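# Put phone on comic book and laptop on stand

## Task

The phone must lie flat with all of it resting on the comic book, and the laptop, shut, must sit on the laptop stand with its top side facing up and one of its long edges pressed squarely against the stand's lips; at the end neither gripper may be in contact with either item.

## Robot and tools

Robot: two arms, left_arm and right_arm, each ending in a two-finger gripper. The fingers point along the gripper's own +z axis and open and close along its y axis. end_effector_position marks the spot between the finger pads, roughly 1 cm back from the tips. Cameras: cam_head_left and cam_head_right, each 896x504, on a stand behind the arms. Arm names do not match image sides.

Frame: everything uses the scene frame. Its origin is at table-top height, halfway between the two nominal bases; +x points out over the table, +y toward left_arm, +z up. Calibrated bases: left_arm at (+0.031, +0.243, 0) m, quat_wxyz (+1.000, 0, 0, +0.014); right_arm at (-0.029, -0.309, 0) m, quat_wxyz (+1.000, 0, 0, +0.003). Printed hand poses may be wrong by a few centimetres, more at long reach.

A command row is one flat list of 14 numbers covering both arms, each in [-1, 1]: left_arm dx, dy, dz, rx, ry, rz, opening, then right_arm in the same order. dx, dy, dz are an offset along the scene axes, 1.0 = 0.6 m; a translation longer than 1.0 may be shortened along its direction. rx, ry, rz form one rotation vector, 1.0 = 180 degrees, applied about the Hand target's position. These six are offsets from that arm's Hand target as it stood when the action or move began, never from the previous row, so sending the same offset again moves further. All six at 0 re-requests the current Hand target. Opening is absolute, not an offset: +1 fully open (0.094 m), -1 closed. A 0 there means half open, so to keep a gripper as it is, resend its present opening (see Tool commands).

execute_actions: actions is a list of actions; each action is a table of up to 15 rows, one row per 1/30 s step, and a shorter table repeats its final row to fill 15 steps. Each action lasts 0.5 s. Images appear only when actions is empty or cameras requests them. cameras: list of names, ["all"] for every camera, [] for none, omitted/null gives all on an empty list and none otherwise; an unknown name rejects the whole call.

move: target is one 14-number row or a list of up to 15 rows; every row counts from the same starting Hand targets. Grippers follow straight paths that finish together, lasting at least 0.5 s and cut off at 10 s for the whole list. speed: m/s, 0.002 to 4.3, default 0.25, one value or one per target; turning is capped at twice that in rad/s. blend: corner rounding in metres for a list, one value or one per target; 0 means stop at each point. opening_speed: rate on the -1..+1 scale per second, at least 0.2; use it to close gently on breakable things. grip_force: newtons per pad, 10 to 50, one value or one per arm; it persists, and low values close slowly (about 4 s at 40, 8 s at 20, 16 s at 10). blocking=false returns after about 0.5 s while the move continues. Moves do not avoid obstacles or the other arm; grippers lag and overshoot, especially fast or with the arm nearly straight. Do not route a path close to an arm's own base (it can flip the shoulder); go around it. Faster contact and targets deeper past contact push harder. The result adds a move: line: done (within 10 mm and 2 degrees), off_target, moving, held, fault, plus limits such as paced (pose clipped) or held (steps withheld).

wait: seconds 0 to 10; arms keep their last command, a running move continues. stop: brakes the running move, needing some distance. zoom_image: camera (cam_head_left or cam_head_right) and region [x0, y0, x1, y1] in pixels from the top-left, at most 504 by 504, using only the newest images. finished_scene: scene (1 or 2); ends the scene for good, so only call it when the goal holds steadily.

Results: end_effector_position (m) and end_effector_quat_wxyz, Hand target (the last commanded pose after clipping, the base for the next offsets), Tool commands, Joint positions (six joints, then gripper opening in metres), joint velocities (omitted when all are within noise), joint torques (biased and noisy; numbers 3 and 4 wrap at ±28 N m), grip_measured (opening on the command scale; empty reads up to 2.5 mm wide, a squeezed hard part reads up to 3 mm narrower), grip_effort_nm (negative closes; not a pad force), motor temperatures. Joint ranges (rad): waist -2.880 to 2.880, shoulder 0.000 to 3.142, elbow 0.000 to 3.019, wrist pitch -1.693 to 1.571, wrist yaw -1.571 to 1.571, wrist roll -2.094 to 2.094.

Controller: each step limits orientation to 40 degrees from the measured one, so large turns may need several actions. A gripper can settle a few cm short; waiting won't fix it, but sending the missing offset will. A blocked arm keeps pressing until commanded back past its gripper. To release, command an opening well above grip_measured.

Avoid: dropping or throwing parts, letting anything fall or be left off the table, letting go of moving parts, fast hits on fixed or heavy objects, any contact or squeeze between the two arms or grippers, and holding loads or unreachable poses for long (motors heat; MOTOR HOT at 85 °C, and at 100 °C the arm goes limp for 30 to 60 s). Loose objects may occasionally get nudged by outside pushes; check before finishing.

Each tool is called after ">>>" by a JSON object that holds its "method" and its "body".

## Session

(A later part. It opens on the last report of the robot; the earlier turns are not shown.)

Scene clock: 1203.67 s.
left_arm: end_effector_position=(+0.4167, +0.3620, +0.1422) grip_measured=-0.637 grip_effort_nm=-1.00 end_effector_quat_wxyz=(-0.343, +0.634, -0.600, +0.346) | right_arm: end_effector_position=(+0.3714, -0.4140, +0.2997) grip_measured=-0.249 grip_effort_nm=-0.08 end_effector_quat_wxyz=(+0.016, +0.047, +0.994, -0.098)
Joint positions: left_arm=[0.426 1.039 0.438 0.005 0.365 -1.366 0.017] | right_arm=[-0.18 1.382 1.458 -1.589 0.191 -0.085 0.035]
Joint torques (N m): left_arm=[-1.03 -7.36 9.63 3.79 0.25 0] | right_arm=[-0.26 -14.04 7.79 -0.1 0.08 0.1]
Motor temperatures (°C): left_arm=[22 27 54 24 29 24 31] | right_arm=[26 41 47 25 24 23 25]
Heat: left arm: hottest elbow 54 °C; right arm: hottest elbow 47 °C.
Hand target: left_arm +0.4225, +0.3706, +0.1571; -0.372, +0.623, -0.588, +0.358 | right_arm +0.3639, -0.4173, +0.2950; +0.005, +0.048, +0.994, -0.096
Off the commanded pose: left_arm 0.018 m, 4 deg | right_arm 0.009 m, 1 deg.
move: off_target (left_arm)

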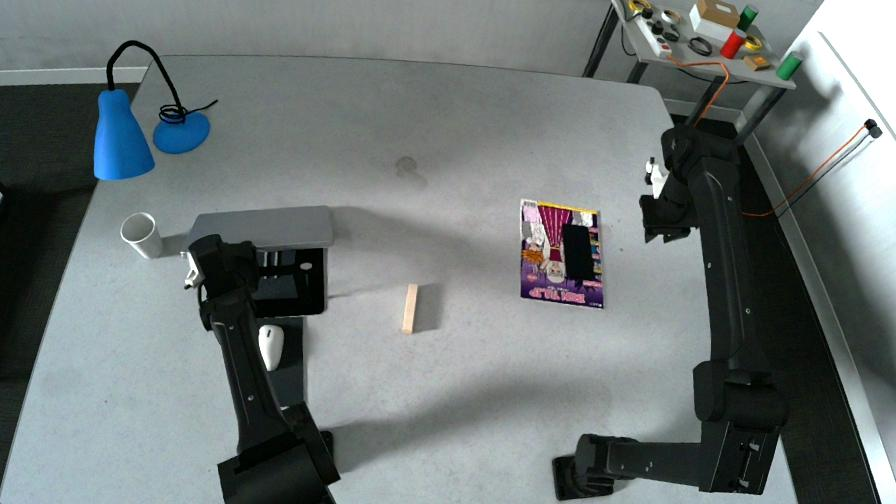

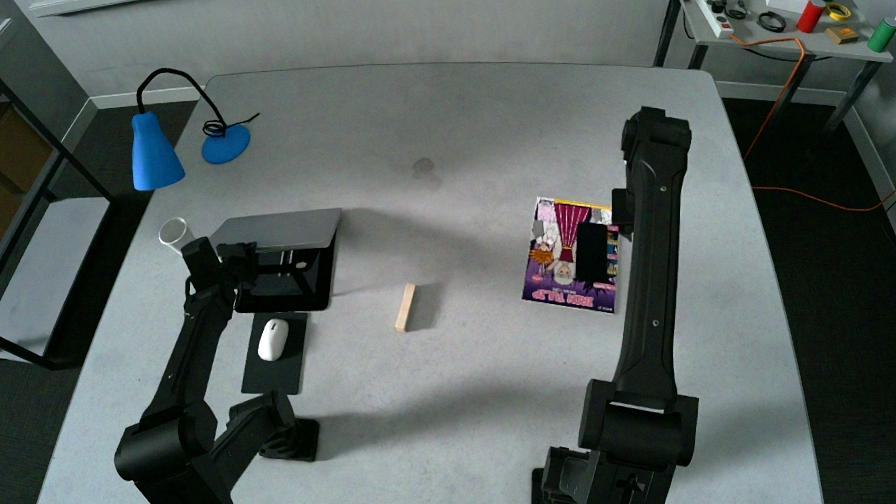

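>>> {"method": "move", "body": {"target": [0.033,0.0,0.188,0.0076,-0.0551,0,-1.0, 0,0,0,0,0,0,-0.25], "speed": 0.08, "cameras": ["cam_head_left"]}}

>>> {"method": "zoom_image", "body": {"camera": "cam_head_left", "region": [180, 160, 360, 320]}}

Scene clock: 1260.13 s.
left_arm: end_effector_position=(+0.4031, +0.3558, +0.1539) grip_measured=-0.637 grip_effort_nm=-1.00 end_effector_quat_wxyz=(-0.332, +0.647, -0.591, +0.348) | right_arm: end_effector_position=(+0.3714, -0.4140, +0.2997) grip_measured=-0.249 grip_effort_nm=-0.08 end_effector_quat_wxyz=(+0.016, +0.047, +0.994, -0.098)
Joint positions: left_arm=[0.426 0.954 0.437 -0.095 0.363 -1.397 0.017] | right_arm=[-0.18 1.382 1.458 -1.589 0.191 -0.085 0.035]
Joint torques (N m): left_arm=[-0.85 -13.68 20.88 3.82 0.93 -0.24] | right_arm=[-0.26 -13.98 7.79 -0.09 0.08 0.11]
Heat: left arm: hottest elbow 50 °C; right arm: hottest elbow 46 °C.
Hand target: left_arm +0.4423, +0.3706, +0.2698; -0.429, +0.585, -0.558, +0.404 | right_arm +0.3639, -0.4173, +0.2950; +0.005, +0.048, +0.994, -0.096
Off the commanded pose: left_arm 0.123 m, 15 deg | right_arm 0.009 m, 1 deg.
move: off_target (left_arm)
Images, in order (width x height): cam_head_left 896x504.

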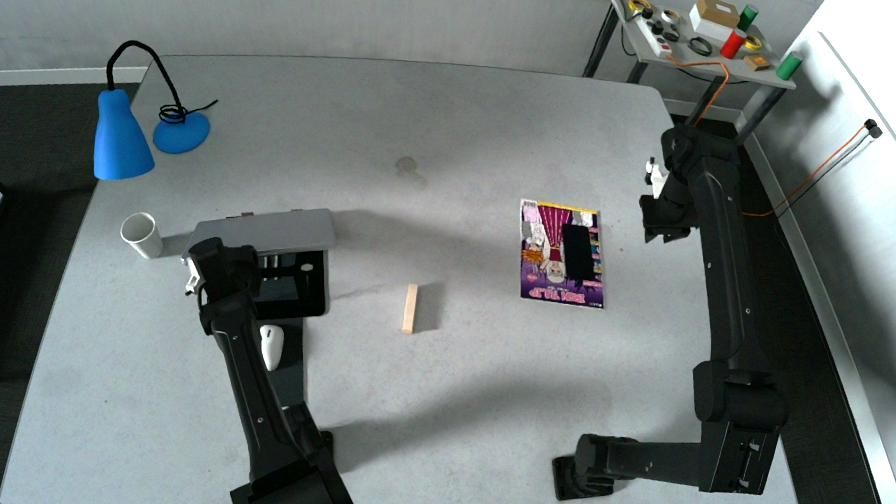

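Scaled by 2.800.

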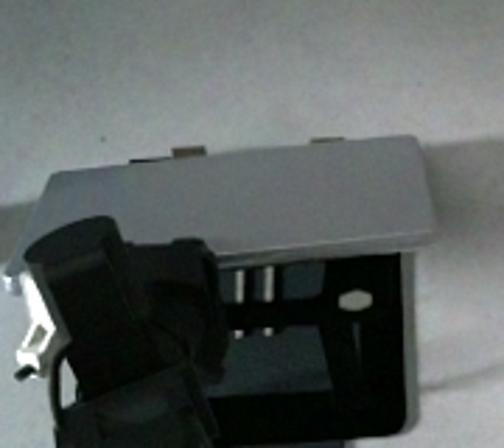

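>>> {"method": "move", "body": {"target": [-0.0505,-0.004,-0.208,-0.00685,0.0496,0,-1.0, 0,0,0,0,0,0,-0.25], "speed": 0.06, "cameras": ["cam_head_left"]}}

>>> {"method": "zoom_image", "body": {"camera": "cam_head_left", "region": [180, 160, 360, 320]}}

Scene clock: 1290.63 s.
left_arm: end_effector_position=(+0.4131, +0.3605, +0.1427) grip_measured=-0.637 grip_effort_nm=-1.01 end_effector_quat_wxyz=(-0.358, +0.627, -0.590, +0.362) | right_arm: end_effector_position=(+0.3714, -0.4140, +0.2997) grip_measured=-0.249 grip_effort_nm=-0.08 end_effector_quat_wxyz=(+0.016, +0.047, +0.994, -0.098)
Joint positions: left_arm=[0.433 1.028 0.399 0.083 0.379 -1.386 0.017] | right_arm=[-0.18 1.382 1.458 -1.589 0.191 -0.085 0.035]
Joint torques (N m): left_arm=[0.56 -5.89 8.38 3.7 0.24 0.19] | right_arm=[-0.26 -14.04 7.79 -0.1 0.08 0.1]
Motor temperatures (°C): left_arm=[22 27 59 25 29 24 31] | right_arm=[26 40 46 25 24 23 25]
Heat: left arm: hottest elbow 59 °C; right arm: hottest elbow 46 °C.
Hand target: left_arm +0.4120, +0.3682, +0.1450; -0.378, +0.619, -0.585, +0.363 | right_arm +0.3639, -0.4173, +0.2950; +0.005, +0.048, +0.994, -0.096
Off the commanded pose: left_arm 0.008 m, 3 deg | right_arm 0.009 m, 1 deg.
move: off_target (left_arm)
Images, in order (width x height): cam_head_left 896x504.

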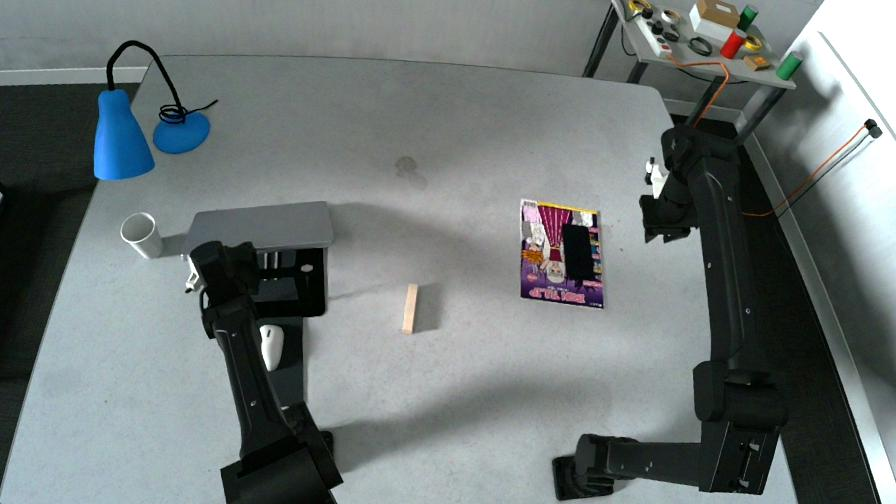

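Scaled by 2.800.

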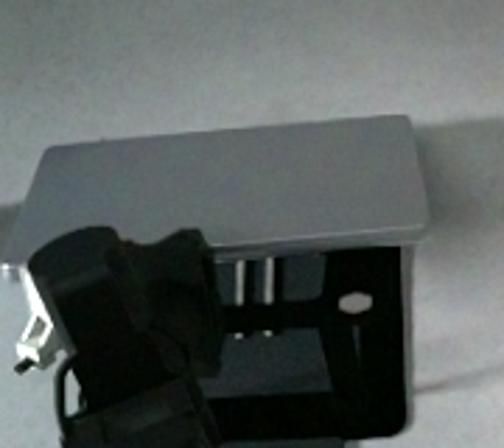

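>>> {"method": "move", "body": {"target": [[0.01,0.0,0.11,0.0107,-0.0771,0,-1.0, 0,0,0,0,0,0,-0.25],[-0.045,0.0,0.12,0.0107,-0.0771,0,-1.0, 0,0,0,0,0,0,-0.25]], "speed": 0.08, "cameras": ["cam_head_left"]}}

>>> {"method": "zoom_image", "body": {"camera": "cam_head_left", "region": [180, 160, 360, 320]}}

Scene clock: 1323.43 s.
left_arm: end_effector_position=(+0.3778, +0.3590, +0.1599) grip_measured=-0.637 grip_effort_nm=-1.00 end_effector_quat_wxyz=(-0.400, +0.602, -0.564, +0.399) | right_arm: end_effector_position=(+0.3714, -0.4140, +0.2997) grip_measured=-0.249 grip_effort_nm=-0.08 end_effector_quat_wxyz=(+0.016, +0.047, +0.994, -0.098)
Joint positions: left_arm=[0.513 0.869 0.284 0.168 0.47 -1.405 0.017] | right_arm=[-0.18 1.382 1.458 -1.589 0.191 -0.085 0.035]
Joint torques (N m): left_arm=[0.73 -9.7 13.44 3.81 0.83 -0.22] | right_arm=[-0.32 -14.04 7.8 -0.1 0.08 0.11]
Motor temperatures (°C): left_arm=[22 26 50 25 28 24 31] | right_arm=[26 40 46 25 24 23 25]
Heat: left arm: hottest elbow 50 °C; right arm: hottest elbow 46 °C.
Hand target: left_arm +0.3850, +0.3683, +0.2170; -0.456, +0.564, -0.541, +0.425 | right_arm +0.3639, -0.4173, +0.2950; +0.005, +0.048, +0.994, -0.096
Off the commanded pose: left_arm 0.058 m, 9 deg | right_arm 0.009 m, 1 deg.
move: off_target (left_arm)
Images, in order (width x height): cam_head_left 896x504.

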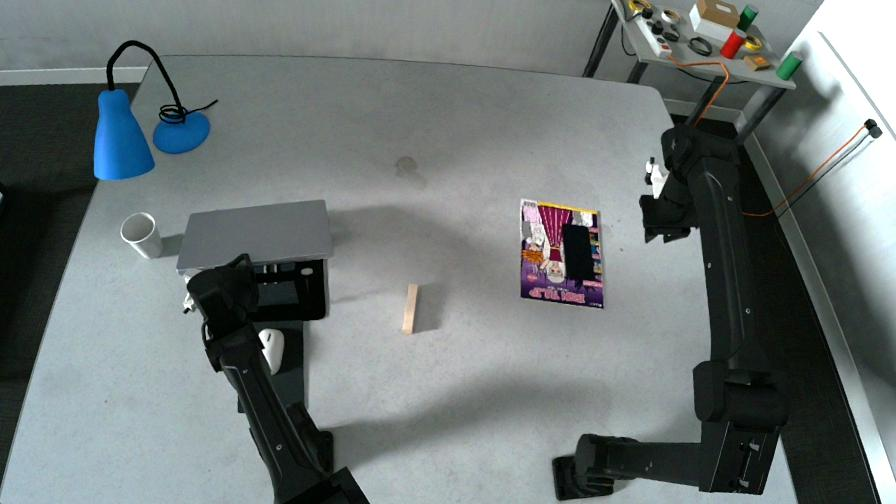

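Scaled by 2.800.

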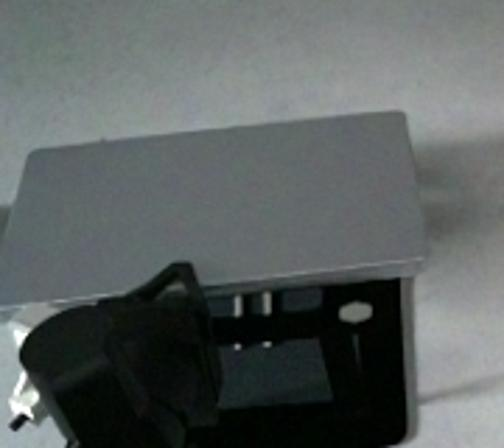

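>>> {"method": "move", "body": {"target": [0.03,-0.008,-0.09,-0.0114,0.0826,-0.014,-1.0, 0,0,0,0,0,0,-0.25], "speed": 0.06, "cameras": ["cam_head_left"]}}

>>> {"method": "zoom_image", "body": {"camera": "cam_head_left", "region": [180, 160, 360, 320]}}

Scene clock: 1344.60 s.
left_arm: end_effector_position=(+0.3864, +0.3606, +0.1462) grip_measured=-0.637 grip_effort_nm=-1.01 end_effector_quat_wxyz=(-0.355, +0.621, -0.600, +0.359) | right_arm: end_effector_position=(+0.3714, -0.4140, +0.2997) grip_measured=-0.249 grip_effort_nm=-0.08 end_effector_quat_wxyz=(+0.016, +0.047, +0.994, -0.098)
Joint positions: left_arm=[0.491 0.926 0.368 -0.014 0.438 -1.327 0.017] | right_arm=[-0.18 1.382 1.458 -1.589 0.191 -0.085 0.035]
Joint torques (N m): left_arm=[-1.85 -3.02 14.27 2.13 0.27 0.01] | right_arm=[-0.32 -14.04 7.77 -0.09 0.08 0.1]
Heat: left arm: hottest elbow 49 °C; right arm: hottest elbow 46 °C.
Hand target: left_arm +0.4030, +0.3634, +0.1630; -0.363, +0.611, -0.600, +0.368 | right_arm +0.3639, -0.4173, +0.2950; +0.005, +0.048, +0.994, -0.096
Off the commanded pose: left_arm 0.024 m, 2 deg | right_arm 0.009 m, 1 deg.
move: off_target (left_arm)
Images, in order (width x height): cam_head_left 896x504.

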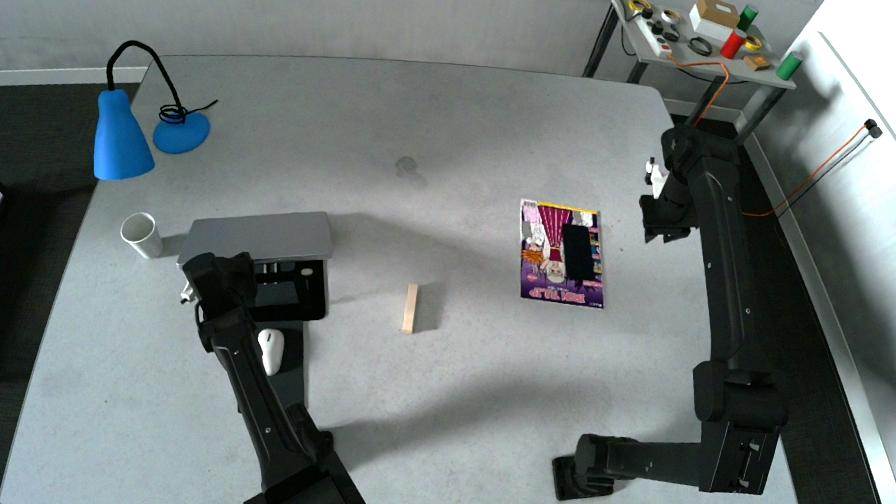

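Scaled by 2.800.

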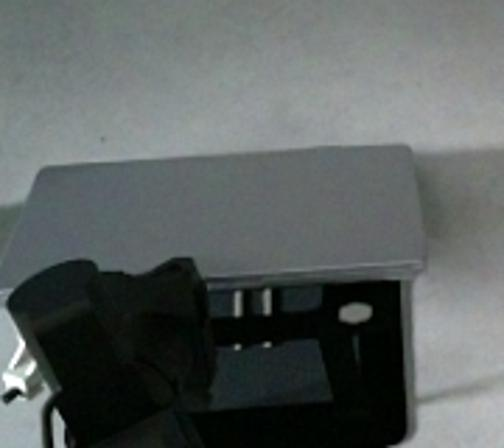

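>>> {"method": "move", "body": {"target": [0.0,0.0,-0.065,0.0012,-0.0086,0,-1.0, 0,0,0,0,0,0,-0.25], "speed": 0.05, "cameras": ["cam_head_left"]}}

>>> {"method": "zoom_image", "body": {"camera": "cam_head_left", "region": [180, 160, 360, 320]}}

Scene clock: 1352.57 s.
left_arm: end_effector_position=(+0.4032, +0.3667, +0.1453) grip_measured=-0.637 grip_effort_nm=-1.00 end_effector_quat_wxyz=(-0.375, +0.612, -0.581, +0.383) | right_arm: end_effector_position=(+0.3714, -0.4140, +0.2997) grip_measured=-0.249 grip_effort_nm=-0.08 end_effector_quat_wxyz=(+0.016, +0.047, +0.994, -0.098)
Joint positions: left_arm=[0.487 1.014 0.357 0.165 0.449 -1.378 0.017] | right_arm=[-0.18 1.382 1.458 -1.589 0.191 -0.085 0.035]
Joint torques (N m): left_arm=[-2.73 -1.73 7.28 3.48 0.15 0.48] | right_arm=[-0.26 -14.15 7.79 -0.09 0.08 0.1]
Heat: left arm: hottest elbow 49 °C; right arm: hottest elbow 46 °C.
Hand target: left_arm +0.4030, +0.3634, +0.1241; -0.372, +0.605, -0.596, +0.375 | right_arm +0.3639, -0.4173, +0.2950; +0.005, +0.048, +0.994, -0.096
Off the commanded pose: left_arm 0.022 m, 2 deg | right_arm 0.009 m, 1 deg.
move: off_target (left_arm)
Images, in order (width x height): cam_head_left 896x504.

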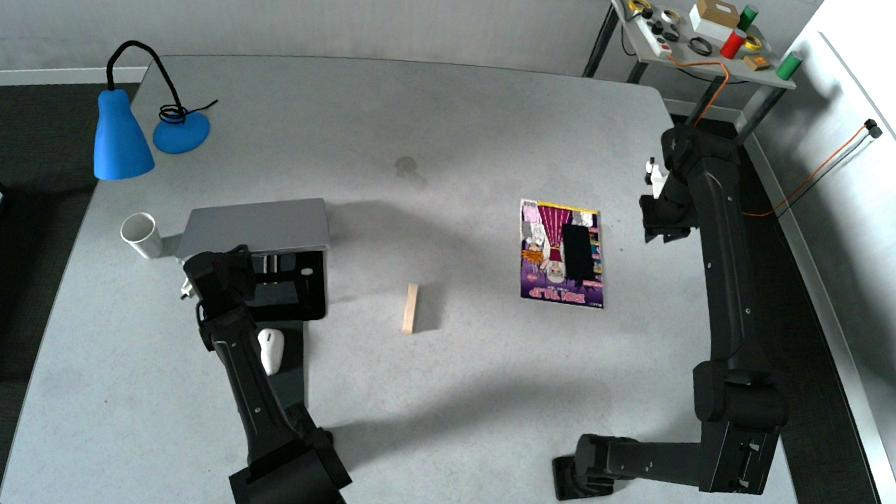

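Scaled by 2.800.

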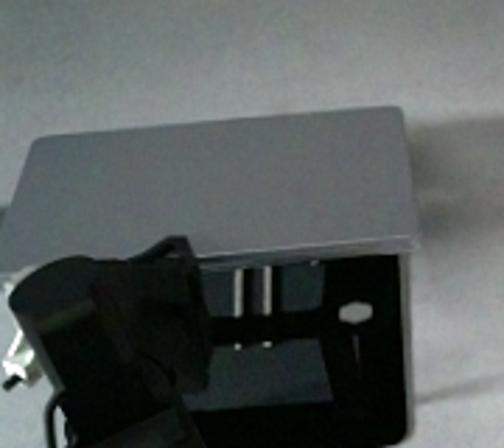

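>>> {"method": "move", "body": {"target": [-0.035,-0.003,0.05,-0.0042,0.0303,-0.008,-1.0, 0,0,0,0,0,0,-0.25], "speed": 0.06, "cameras": ["all"]}}

>>> {"method": "zoom_image", "body": {"camera": "cam_head_right", "region": [180, 180, 360, 330]}}

Scene clock: 1380.17 s.
left_arm: end_effector_position=(+0.3780, +0.3574, +0.1362) grip_measured=-0.637 grip_effort_nm=-1.01 end_effector_quat_wxyz=(-0.320, +0.635, -0.609, +0.352) | right_arm: end_effector_position=(+0.3714, -0.4140, +0.2997) grip_measured=-0.249 grip_effort_nm=-0.08 end_effector_quat_wxyz=(+0.016, +0.047, +0.994, -0.098)
Joint positions: left_arm=[0.505 0.925 0.383 -0.115 0.462 -1.308 0.017] | right_arm=[-0.18 1.382 1.458 -1.589 0.191 -0.085 0.035]
Joint torques (N m): left_arm=[-1.14 -6.53 12.81 0.83 0.88 0.45] | right_arm=[-0.26 -14.04 7.82 -0.1 0.08 0.09]
Heat: left arm: hottest elbow 46 °C; right arm: hottest elbow 46 °C.
Hand target: left_arm +0.3821, +0.3616, +0.1542; -0.335, +0.617, -0.618, +0.354 | right_arm +0.3639, -0.4173, +0.2950; +0.005, +0.048, +0.994, -0.096
Off the commanded pose: left_arm 0.019 m, 3 deg | right_arm 0.009 m, 1 deg.
move: off_target (left_arm)

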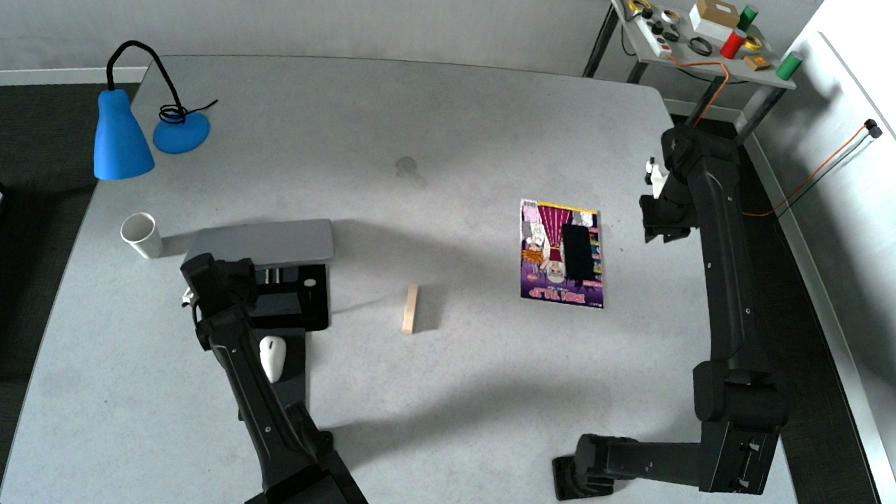

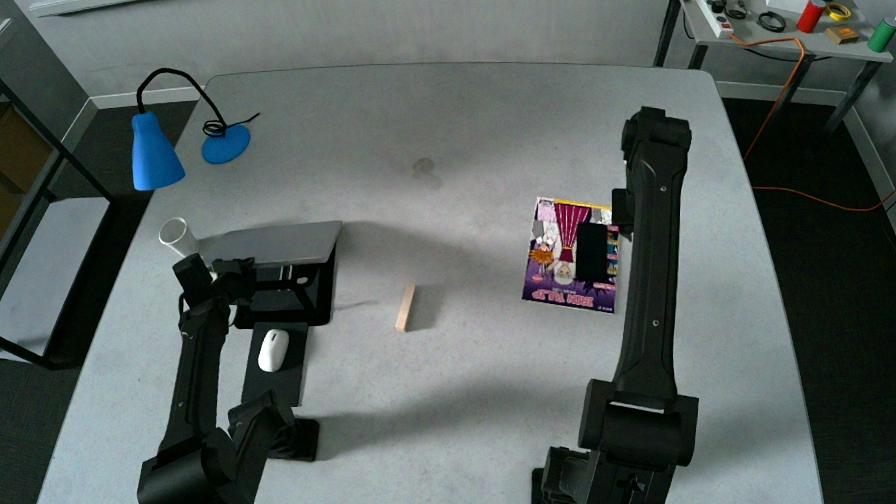

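Scaled by 2.800.

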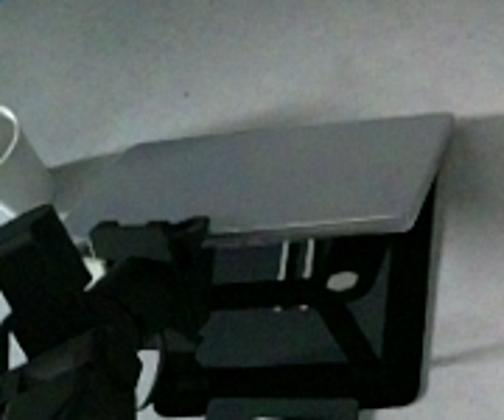

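>>> {"method": "move", "body": {"target": [-0.005,-0.003,-0.015,0,0,0,-0.3, 0,0,0,0,0,0,-0.25], "speed": 0.03, "opening_speed": 0.3, "cameras": ["cam_head_left"]}}

>>> {"method": "zoom_image", "body": {"camera": "cam_head_left", "region": [180, 180, 360, 340]}}

Scene clock: 1395.07 s.
left_arm: end_effector_position=(+0.3818, +0.3568, +0.1439) grip_measured=-0.304 grip_effort_nm=0.21 end_effector_quat_wxyz=(-0.327, +0.625, -0.609, +0.362) | right_arm: end_effector_position=(+0.3714, -0.4140, +0.2997) grip_measured=-0.249 grip_effort_nm=-0.08 end_effector_quat_wxyz=(+0.016, +0.047, +0.994, -0.098)
Joint positions: left_arm=[0.506 0.922 0.387 -0.097 0.479 -1.31 0.033] | right_arm=[-0.18 1.382 1.458 -1.589 0.191 -0.085 0.035]
Joint torques (N m): left_arm=[-0.5 -5.48 10.22 1.14 0.25 0.47] | right_arm=[-0.32 -14.04 7.79 -0.1 0.08 0.1]
Heat: left arm: hottest elbow 47 °C; right arm: hottest elbow 46 °C.
Hand target: left_arm +0.3790, +0.3597, +0.1451; -0.334, +0.617, -0.618, +0.354 | right_arm +0.3639, -0.4173, +0.2950; +0.005, +0.048, +0.994, -0.096
Off the commanded pose: left_arm 0.004 m, 2 deg | right_arm 0.009 m, 1 deg.
move: done
Images, in order (width x height): cam_head_left 896x504.

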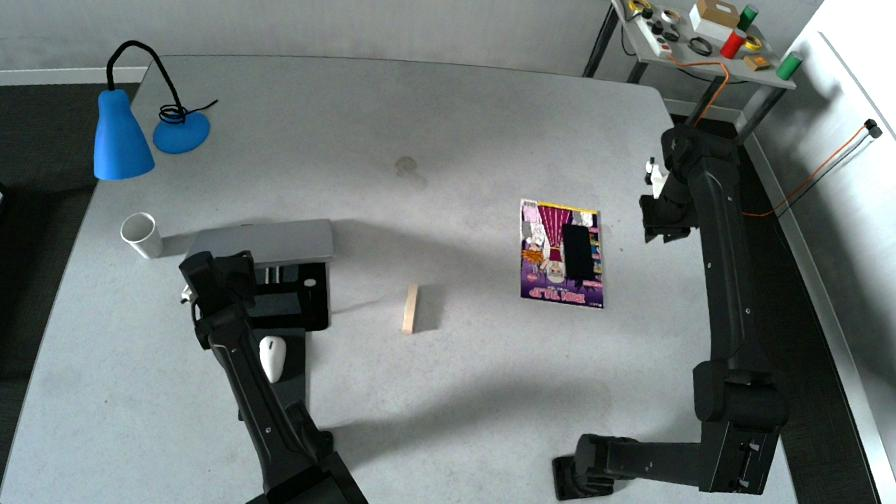

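Scaled by 2.800.

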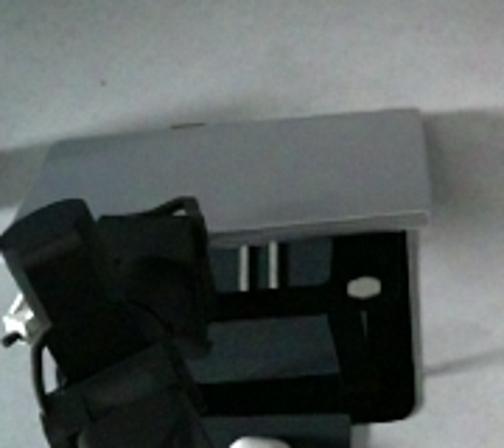

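>>> {"method": "move", "body": {"target": [-0.05,0.0,0.06,0,0,0,-0.3, 0,0,0,0,0,0,-0.25], "speed": 0.06, "cameras": ["cam_head_left"]}}

>>> {"method": "zoom_image", "body": {"camera": "cam_head_left", "region": [180, 180, 360, 340]}}

Scene clock: 1400.73 s.
left_arm: end_effector_position=(+0.3437, +0.3506, +0.1591) grip_measured=-0.302 grip_effort_nm=0.13 end_effector_quat_wxyz=(-0.313, +0.626, -0.620, +0.354) | right_arm: end_effector_position=(+0.3714, -0.4140, +0.2997) grip_measured=-0.249 grip_effort_nm=-0.08 end_effector_quat_wxyz=(+0.016, +0.047, +0.994, -0.098)
Joint positions: left_arm=[0.577 0.748 0.387 -0.339 0.538 -1.229 0.033] | right_arm=[-0.18 1.382 1.458 -1.589 0.191 -0.085 0.035]
Joint torques (N m): left_arm=[0.38 -3.78 14.01 1.47 0.24 0.19] | right_arm=[-0.32 -14.1 7.8 -0.12 0.08 0.1]
Heat: left arm: hottest elbow 48 °C; right arm: hottest elbow 46 °C.
Hand target: left_arm +0.3490, +0.3598, +0.1810; -0.334, +0.617, -0.618, +0.354 | right_arm +0.3639, -0.4173, +0.2950; +0.005, +0.048, +0.994, -0.096
Off the commanded pose: left_arm 0.024 m, 3 deg | right_arm 0.009 m, 1 deg.
move: off_target (left_arm)
Images, in order (width x height): cam_head_left 896x504.

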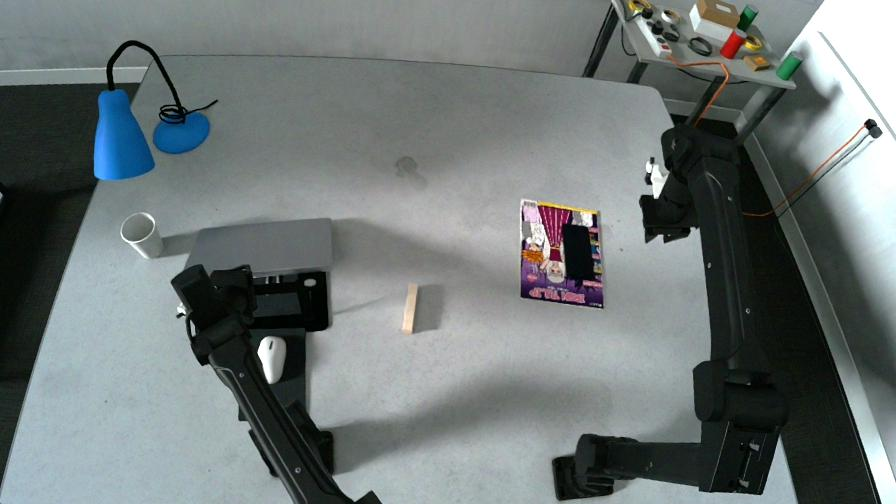

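Scaled by 2.800.

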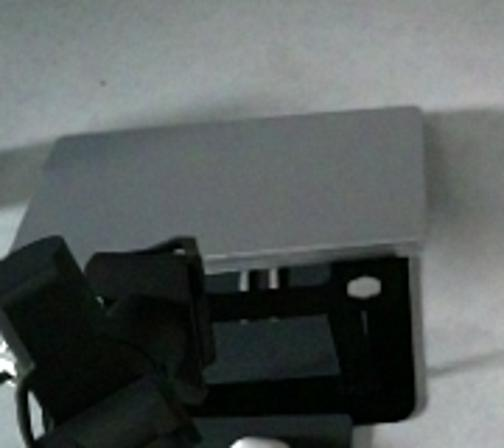

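>>> {"method": "move", "body": {"target": [[-0.02,0.0,0.1,0,0,0,-0.3, 0,0,0,0,0,0,-0.25],[-0.0,-0.01,0.22,0,0.19,0,-0.3, 0,0,0,0,0,0,-0.25]], "speed": 0.15, "blend": [0.02, 0], "cameras": ["all"]}}

>>> {"method": "zoom_image", "body": {"camera": "cam_head_left", "region": [170, 190, 360, 360]}}

>>> {"method": "zoom_image", "body": {"camera": "cam_head_right", "region": [190, 190, 370, 360]}}

Scene clock: 1416.80 s.
left_arm: end_effector_position=(+0.3340, +0.3514, +0.2823) grip_measured=-0.302 grip_effort_nm=0.13 end_effector_quat_wxyz=(-0.114, +0.701, -0.689, +0.149) | right_arm: end_effector_position=(+0.3714, -0.4140, +0.2997) grip_measured=-0.249 grip_effort_nm=-0.08 end_effector_quat_wxyz=(+0.016, +0.047, +0.994, -0.098)
Joint positions: left_arm=[0.425 0.967 1.055 -1.338 0.202 -1.167 0.033] | right_arm=[-0.18 1.382 1.458 -1.589 0.191 -0.085 0.035]
Joint torques (N m): left_arm=[-2.26 -5.6 17.66 0.58 -0.09 -0.08] | right_arm=[-0.15 -14.04 7.79 -0.1 0.08 0.1]
Heat: left arm: hottest elbow 50 °C; right arm: hottest elbow 46 °C.
Hand target: left_arm +0.3490, +0.3537, +0.3130; -0.138, +0.694, -0.689, +0.157 | right_arm +0.3639, -0.4173, +0.2950; +0.005, +0.048, +0.994, -0.096
Off the commanded pose: left_arm 0.034 m, 3 deg | right_arm 0.009 m, 1 deg.
move: off_target (left_arm)

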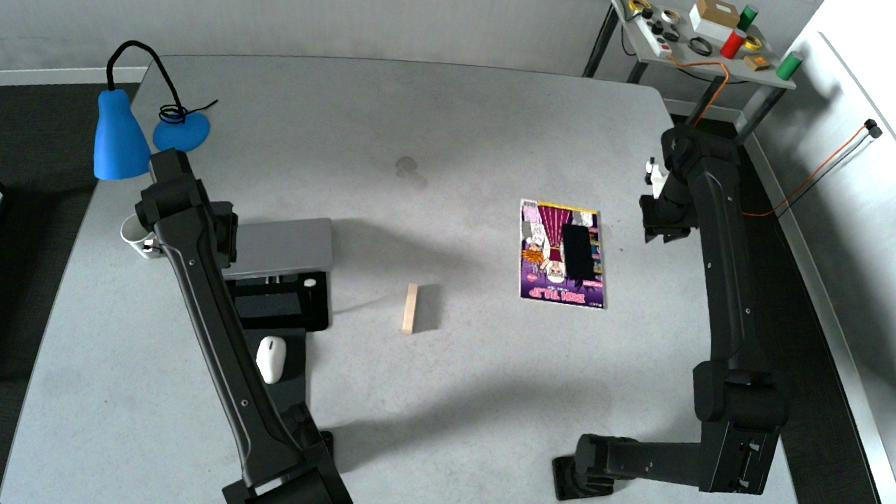

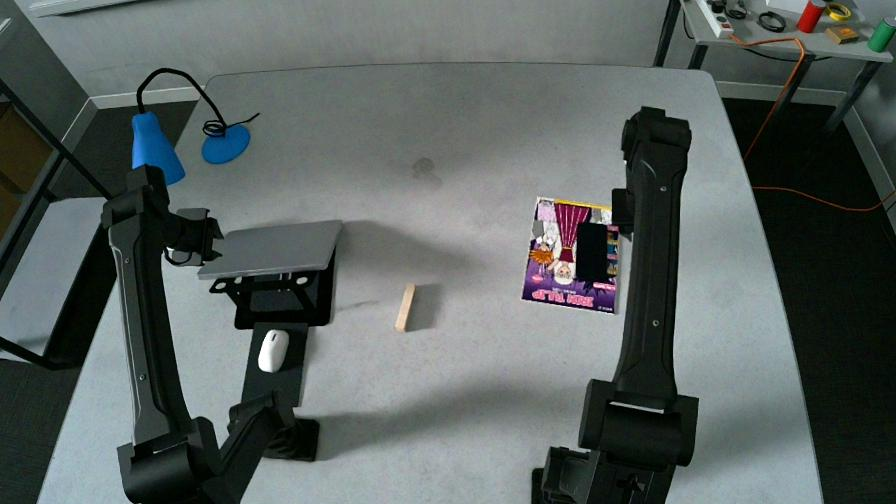

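Scaled by 2.653.

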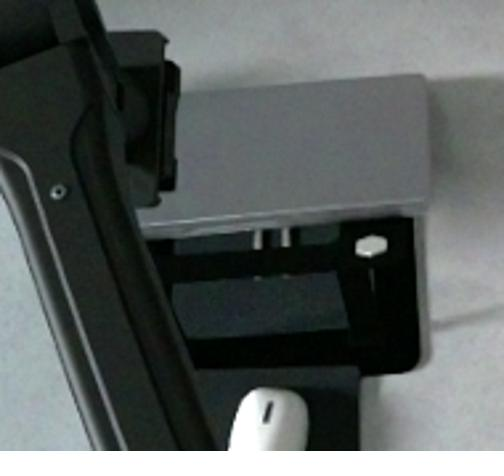

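Scaled by 2.800.

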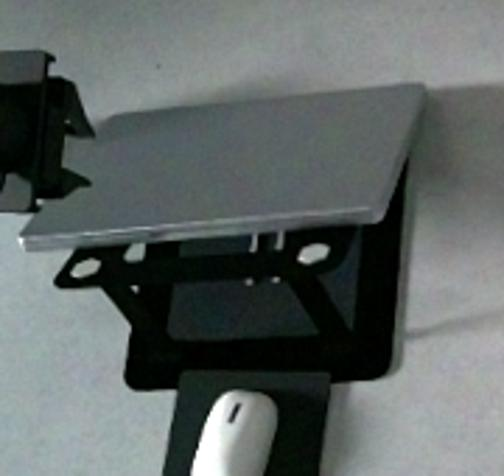

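>>> {"method": "move", "body": {"target": [[0,0,0,0,0,-0.1,-1.0, 0,0,0,0,0,0,-0.25],[-0.08,0.0,-0.09,-0.031,-0.0789,-0.1988,-1.0, 0,0,0,0,0,0,-0.25]], "speed": 0.25, "blend": [0.02, 0], "cameras": ["cam_head_left"]}}

>>> {"method": "zoom_image", "body": {"camera": "cam_head_left", "region": [170, 190, 360, 360]}}

Scene clock: 1489.10 s.
left_arm: end_effector_position=(+0.3039, +0.3516, +0.2628) grip_measured=-0.981 grip_effort_nm=-1.01 end_effector_quat_wxyz=(+0.138, -0.426, +0.840, -0.305) | right_arm: end_effector_position=(+0.3714, -0.4140, +0.2997) grip_measured=-0.249 grip_effort_nm=-0.08 end_effector_quat_wxyz=(+0.016, +0.047, +0.994, -0.098)
Joint positions: left_arm=[0.731 0.984 0.952 -1.431 0.676 -0.216 0.001] | right_arm=[-0.18 1.382 1.458 -1.589 0.191 -0.085 0.035]
Joint torques (N m): left_arm=[-0.38 -6.01 9.89 0.34 0.51 0.2] | right_arm=[-0.26 -14.04 7.77 -0.12 0.07 0.1]
Motor temperatures (°C): left_arm=[22 26 57 24 27 24 29] | right_arm=[26 40 46 25 24 23 24]
Heat: left arm: hottest elbow 57 °C; right arm: hottest elbow 46 °C.
Hand target: left_arm +0.3010, +0.3538, +0.2590; +0.132, -0.431, +0.838, -0.308 | right_arm +0.3639, -0.4173, +0.2950; +0.005, +0.048, +0.994, -0.096
Off the commanded pose: left_arm 0.005 m, 1 deg | right_arm 0.009 m, 1 deg.
move: done; blend cut to 0 m at target 1
Images, in order (width x height): cam_head_left 896x504.

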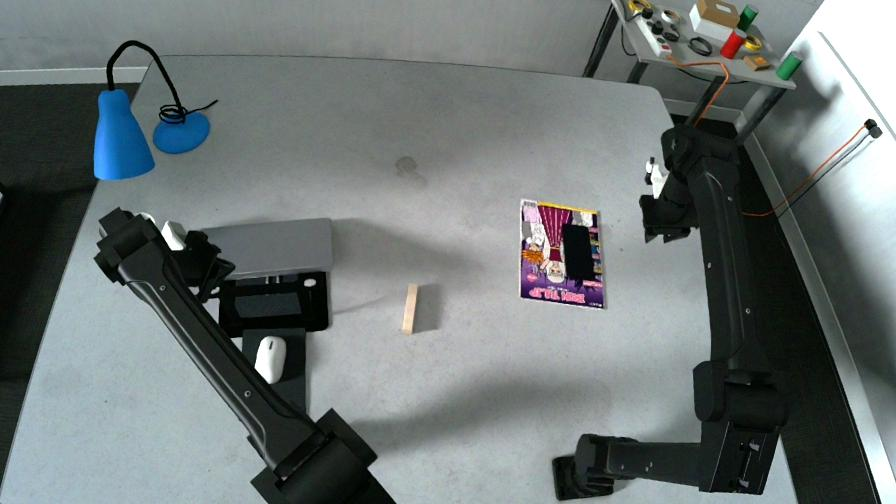

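Scaled by 2.653.

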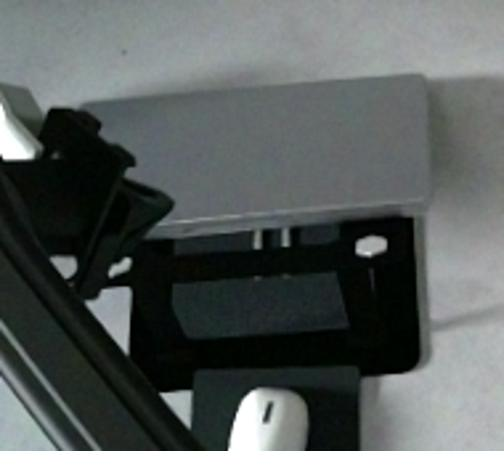

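>>> {"method": "move", "body": {"target": [-0.01,0.0,-0.145,0,0,0,-1.0, 0,0,0,0,0,0,-0.25], "speed": 0.1, "cameras": ["all"]}}

>>> {"method": "zoom_image", "body": {"camera": "cam_head_left", "region": [180, 210, 340, 340]}}

>>> {"method": "zoom_image", "body": {"camera": "cam_head_right", "region": [180, 210, 340, 340]}}

Scene clock: 1501.70 s.
left_arm: end_effector_position=(+0.2957, +0.3499, +0.1766) grip_measured=-0.981 grip_effort_nm=-1.01 end_effector_quat_wxyz=(+0.130, -0.429, +0.840, -0.307) | right_arm: end_effector_position=(+0.3714, -0.4140, +0.2997) grip_measured=-0.249 grip_effort_nm=-0.08 end_effector_quat_wxyz=(+0.016, +0.047, +0.994, -0.098)
Joint positions: left_arm=[0.748 1.016 0.744 -1.222 0.677 -0.194 0.001] | right_arm=[-0.18 1.382 1.458 -1.589 0.191 -0.085 0.035]
Joint torques (N m): left_arm=[-0.5 -5.19 9.18 0.84 0.52 0.13] | right_arm=[-0.26 -14.04 7.79 -0.1 0.07 0.1]
Heat: left arm: hottest elbow 53 °C; right arm: hottest elbow 46 °C.
Hand target: left_arm +0.2950, +0.3539, +0.1720; +0.133, -0.431, +0.838, -0.308 | right_arm +0.3639, -0.4173, +0.2950; +0.005, +0.048, +0.994, -0.096
Off the commanded pose: left_arm 0.006 m, 0 deg | right_arm 0.009 m, 1 deg.
move: done

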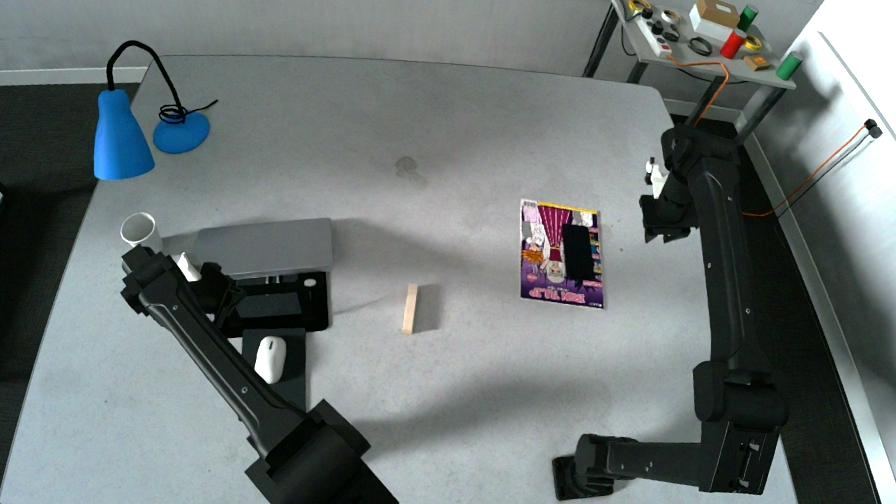

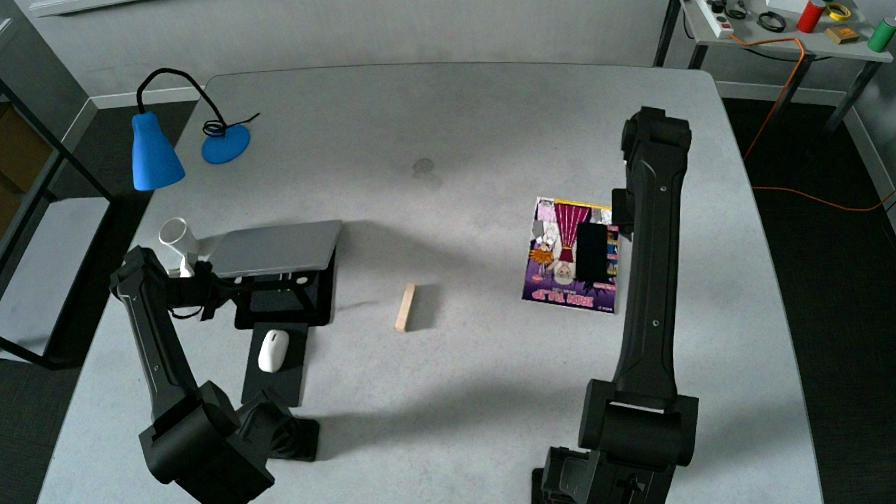

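Scaled by 3.150.

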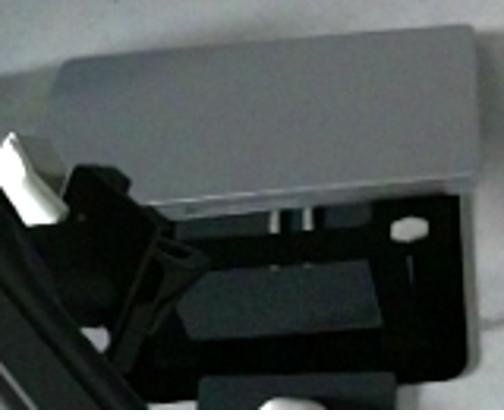

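Scaled by 3.150.

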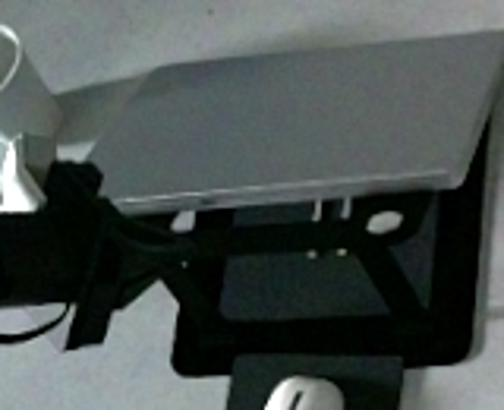

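>>> {"method": "move", "body": {"target": [0.079,0.011,-0.045,0,0,0,-1.0, 0,0,0,0,0,0,-0.25], "speed": 0.05, "cameras": ["cam_head_left"]}}

>>> {"method": "zoom_image", "body": {"camera": "cam_head_left", "region": [180, 210, 340, 340]}}

Scene clock: 1520.67 s.
left_arm: end_effector_position=(+0.3367, +0.3611, +0.1449) grip_measured=-0.981 grip_effort_nm=-1.01 end_effector_quat_wxyz=(+0.131, -0.434, +0.836, -0.309) | right_arm: end_effector_position=(+0.3714, -0.4140, +0.2997) grip_measured=-0.249 grip_effort_nm=-0.08 end_effector_quat_wxyz=(+0.016, +0.047, +0.994, -0.098)
Joint positions: left_arm=[0.678 1.15 0.744 -1.024 0.672 -0.299 0.001] | right_arm=[-0.18 1.382 1.458 -1.589 0.191 -0.085 0.035]
Joint torques (N m): left_arm=[-2.37 -6.95 10.09 1.07 0.3 -0.02] | right_arm=[-0.26 -14.1 7.8 -0.09 0.08 0.1]
Motor temperatures (°C): left_arm=[22 26 50 24 28 24 30] | right_arm=[26 40 46 25 24 23 24]
Heat: left arm: hottest elbow 50 °C; right arm: hottest elbow 46 °C.
Hand target: left_arm +0.3424, +0.3604, +0.1450; +0.132, -0.431, +0.838, -0.308 | right_arm +0.3639, -0.4173, +0.2950; +0.005, +0.048, +0.994, -0.096
Off the commanded pose: left_arm 0.006 m, 0 deg | right_arm 0.009 m, 1 deg.
move: done
Images, in order (width x height): cam_head_left 896x504.

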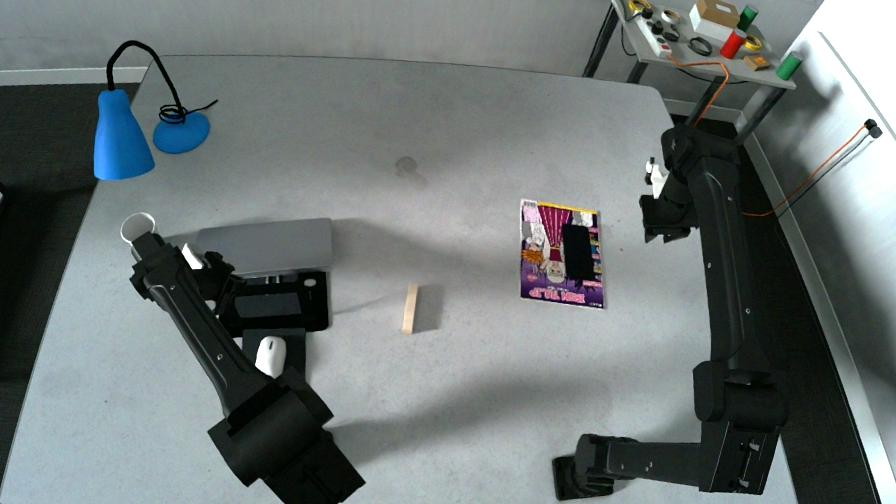

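Scaled by 3.150.

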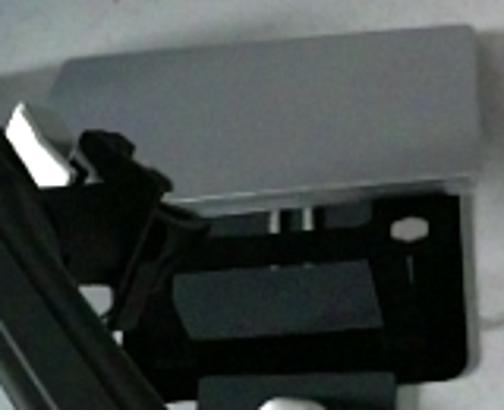

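>>> {"method": "move", "body": {"target": [0.0166, 0.0023, -0.0110, 0, 0, 0, -1.0, 0, 0, 0, 0, 0, 0, -0.25], "speed": 0.05, "cameras": ["cam_head_left"]}}

>>> {"method": "zoom_image", "body": {"camera": "cam_head_left", "region": [180, 210, 340, 340]}}

Scene clock: 1534.43 s.
left_arm: end_effector_position=(+0.3452, +0.3616, +0.1369) grip_measured=-0.981 grip_effort_nm=-1.00 end_effector_quat_wxyz=(+0.130, -0.435, +0.836, -0.309) | right_arm: end_effector_position=(+0.3714, -0.4140, +0.2997) grip_measured=-0.249 grip_effort_nm=-0.08 end_effector_quat_wxyz=(+0.016, +0.047, +0.994, -0.098)
Joint positions: left_arm=[0.661 1.181 0.744 -0.984 0.669 -0.321 0.001] | right_arm=[-0.18 1.382 1.458 -1.589 0.191 -0.085 0.035]
Joint torques (N m): left_arm=[-2.37 -7.88 10.37 1.11 0.26 0] | right_arm=[-0.26 -13.98 7.8 -0.09 0.07 0.1]
Heat: left arm: hottest elbow 48 °C; right arm: hottest elbow 46 °C.
Hand target: left_arm +0.3523, +0.3618, +0.1384; +0.132, -0.431, +0.838, -0.308 | right_arm +0.3639, -0.4173, +0.2950; +0.005, +0.048, +0.994, -0.096
Off the commanded pose: left_arm 0.007 m, 1 deg | right_arm 0.009 m, 1 deg.
move: done
Images, in order (width x height): cam_head_left 896x504.

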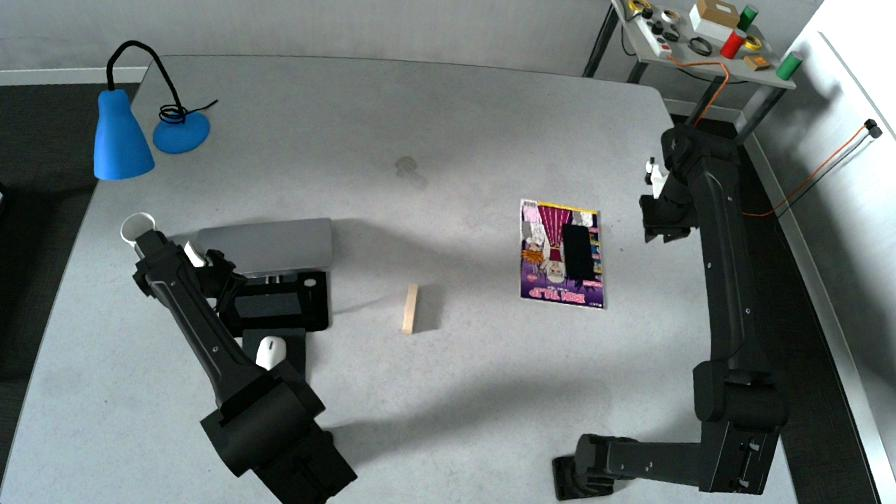

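Scaled by 3.150.

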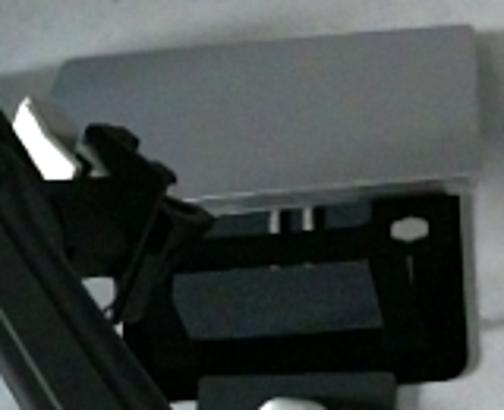

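>>> {"method": "move", "body": {"target": [0.0138, 0.0019, -0.0080, 0, 0, 0, -1.0, 0, 0, 0, 0, 0, 0, -0.25], "speed": 0.05, "cameras": ["cam_head_left"]}}

>>> {"method": "zoom_image", "body": {"camera": "cam_head_left", "region": [180, 210, 340, 340]}}

Scene clock: 1538.13 s.
left_arm: end_effector_position=(+0.3493, +0.3613, +0.1317) grip_measured=-0.981 grip_effort_nm=-1.01 end_effector_quat_wxyz=(+0.125, -0.438, +0.835, -0.310) | right_arm: end_effector_position=(+0.3714, -0.4140, +0.2997) grip_measured=-0.249 grip_effort_nm=-0.08 end_effector_quat_wxyz=(+0.016, +0.047, +0.994, -0.098)
Joint positions: left_arm=[0.651 1.2 0.744 -0.965 0.667 -0.338 0.001] | right_arm=[-0.18 1.382 1.458 -1.589 0.191 -0.085 0.035]
Joint torques (N m): left_arm=[-2.67 -7.94 11.06 1.39 0.26 -0.04] | right_arm=[-0.21 -14.04 7.77 -0.1 0.08 0.1]
Heat: left arm: hottest elbow 48 °C; right arm: hottest elbow 46 °C.
Hand target: left_arm +0.3606, +0.3629, +0.1336; +0.132, -0.431, +0.838, -0.308 | right_arm +0.3639, -0.4173, +0.2950; +0.005, +0.048, +0.994, -0.096
Off the commanded pose: left_arm 0.012 m, 1 deg | right_arm 0.009 m, 1 deg.
move: off_target (left_arm)
Images, in order (width x height): cam_head_left 896x504.

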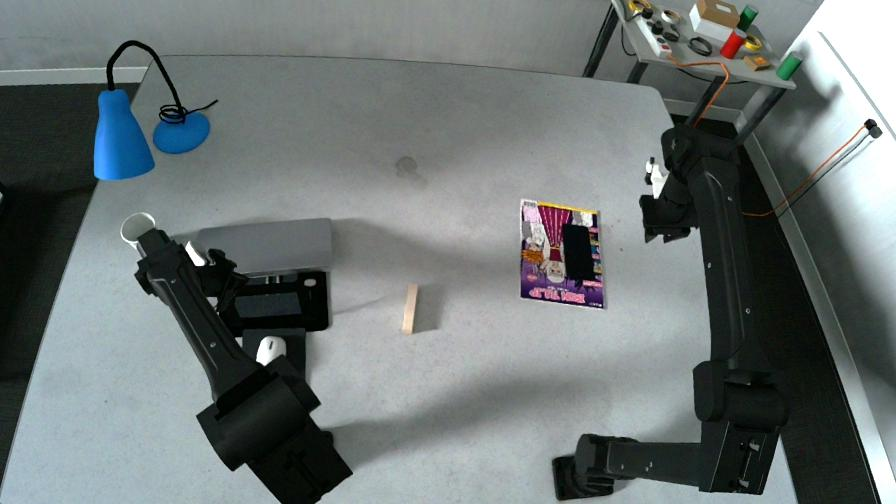

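Scaled by 3.150.

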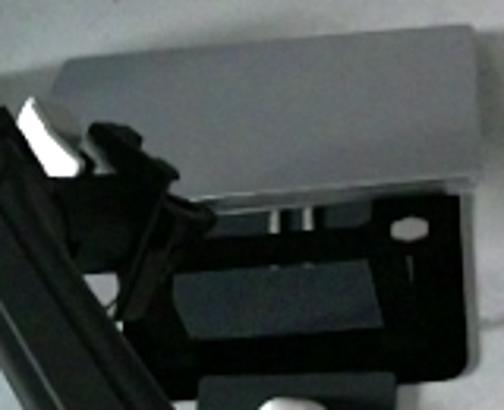

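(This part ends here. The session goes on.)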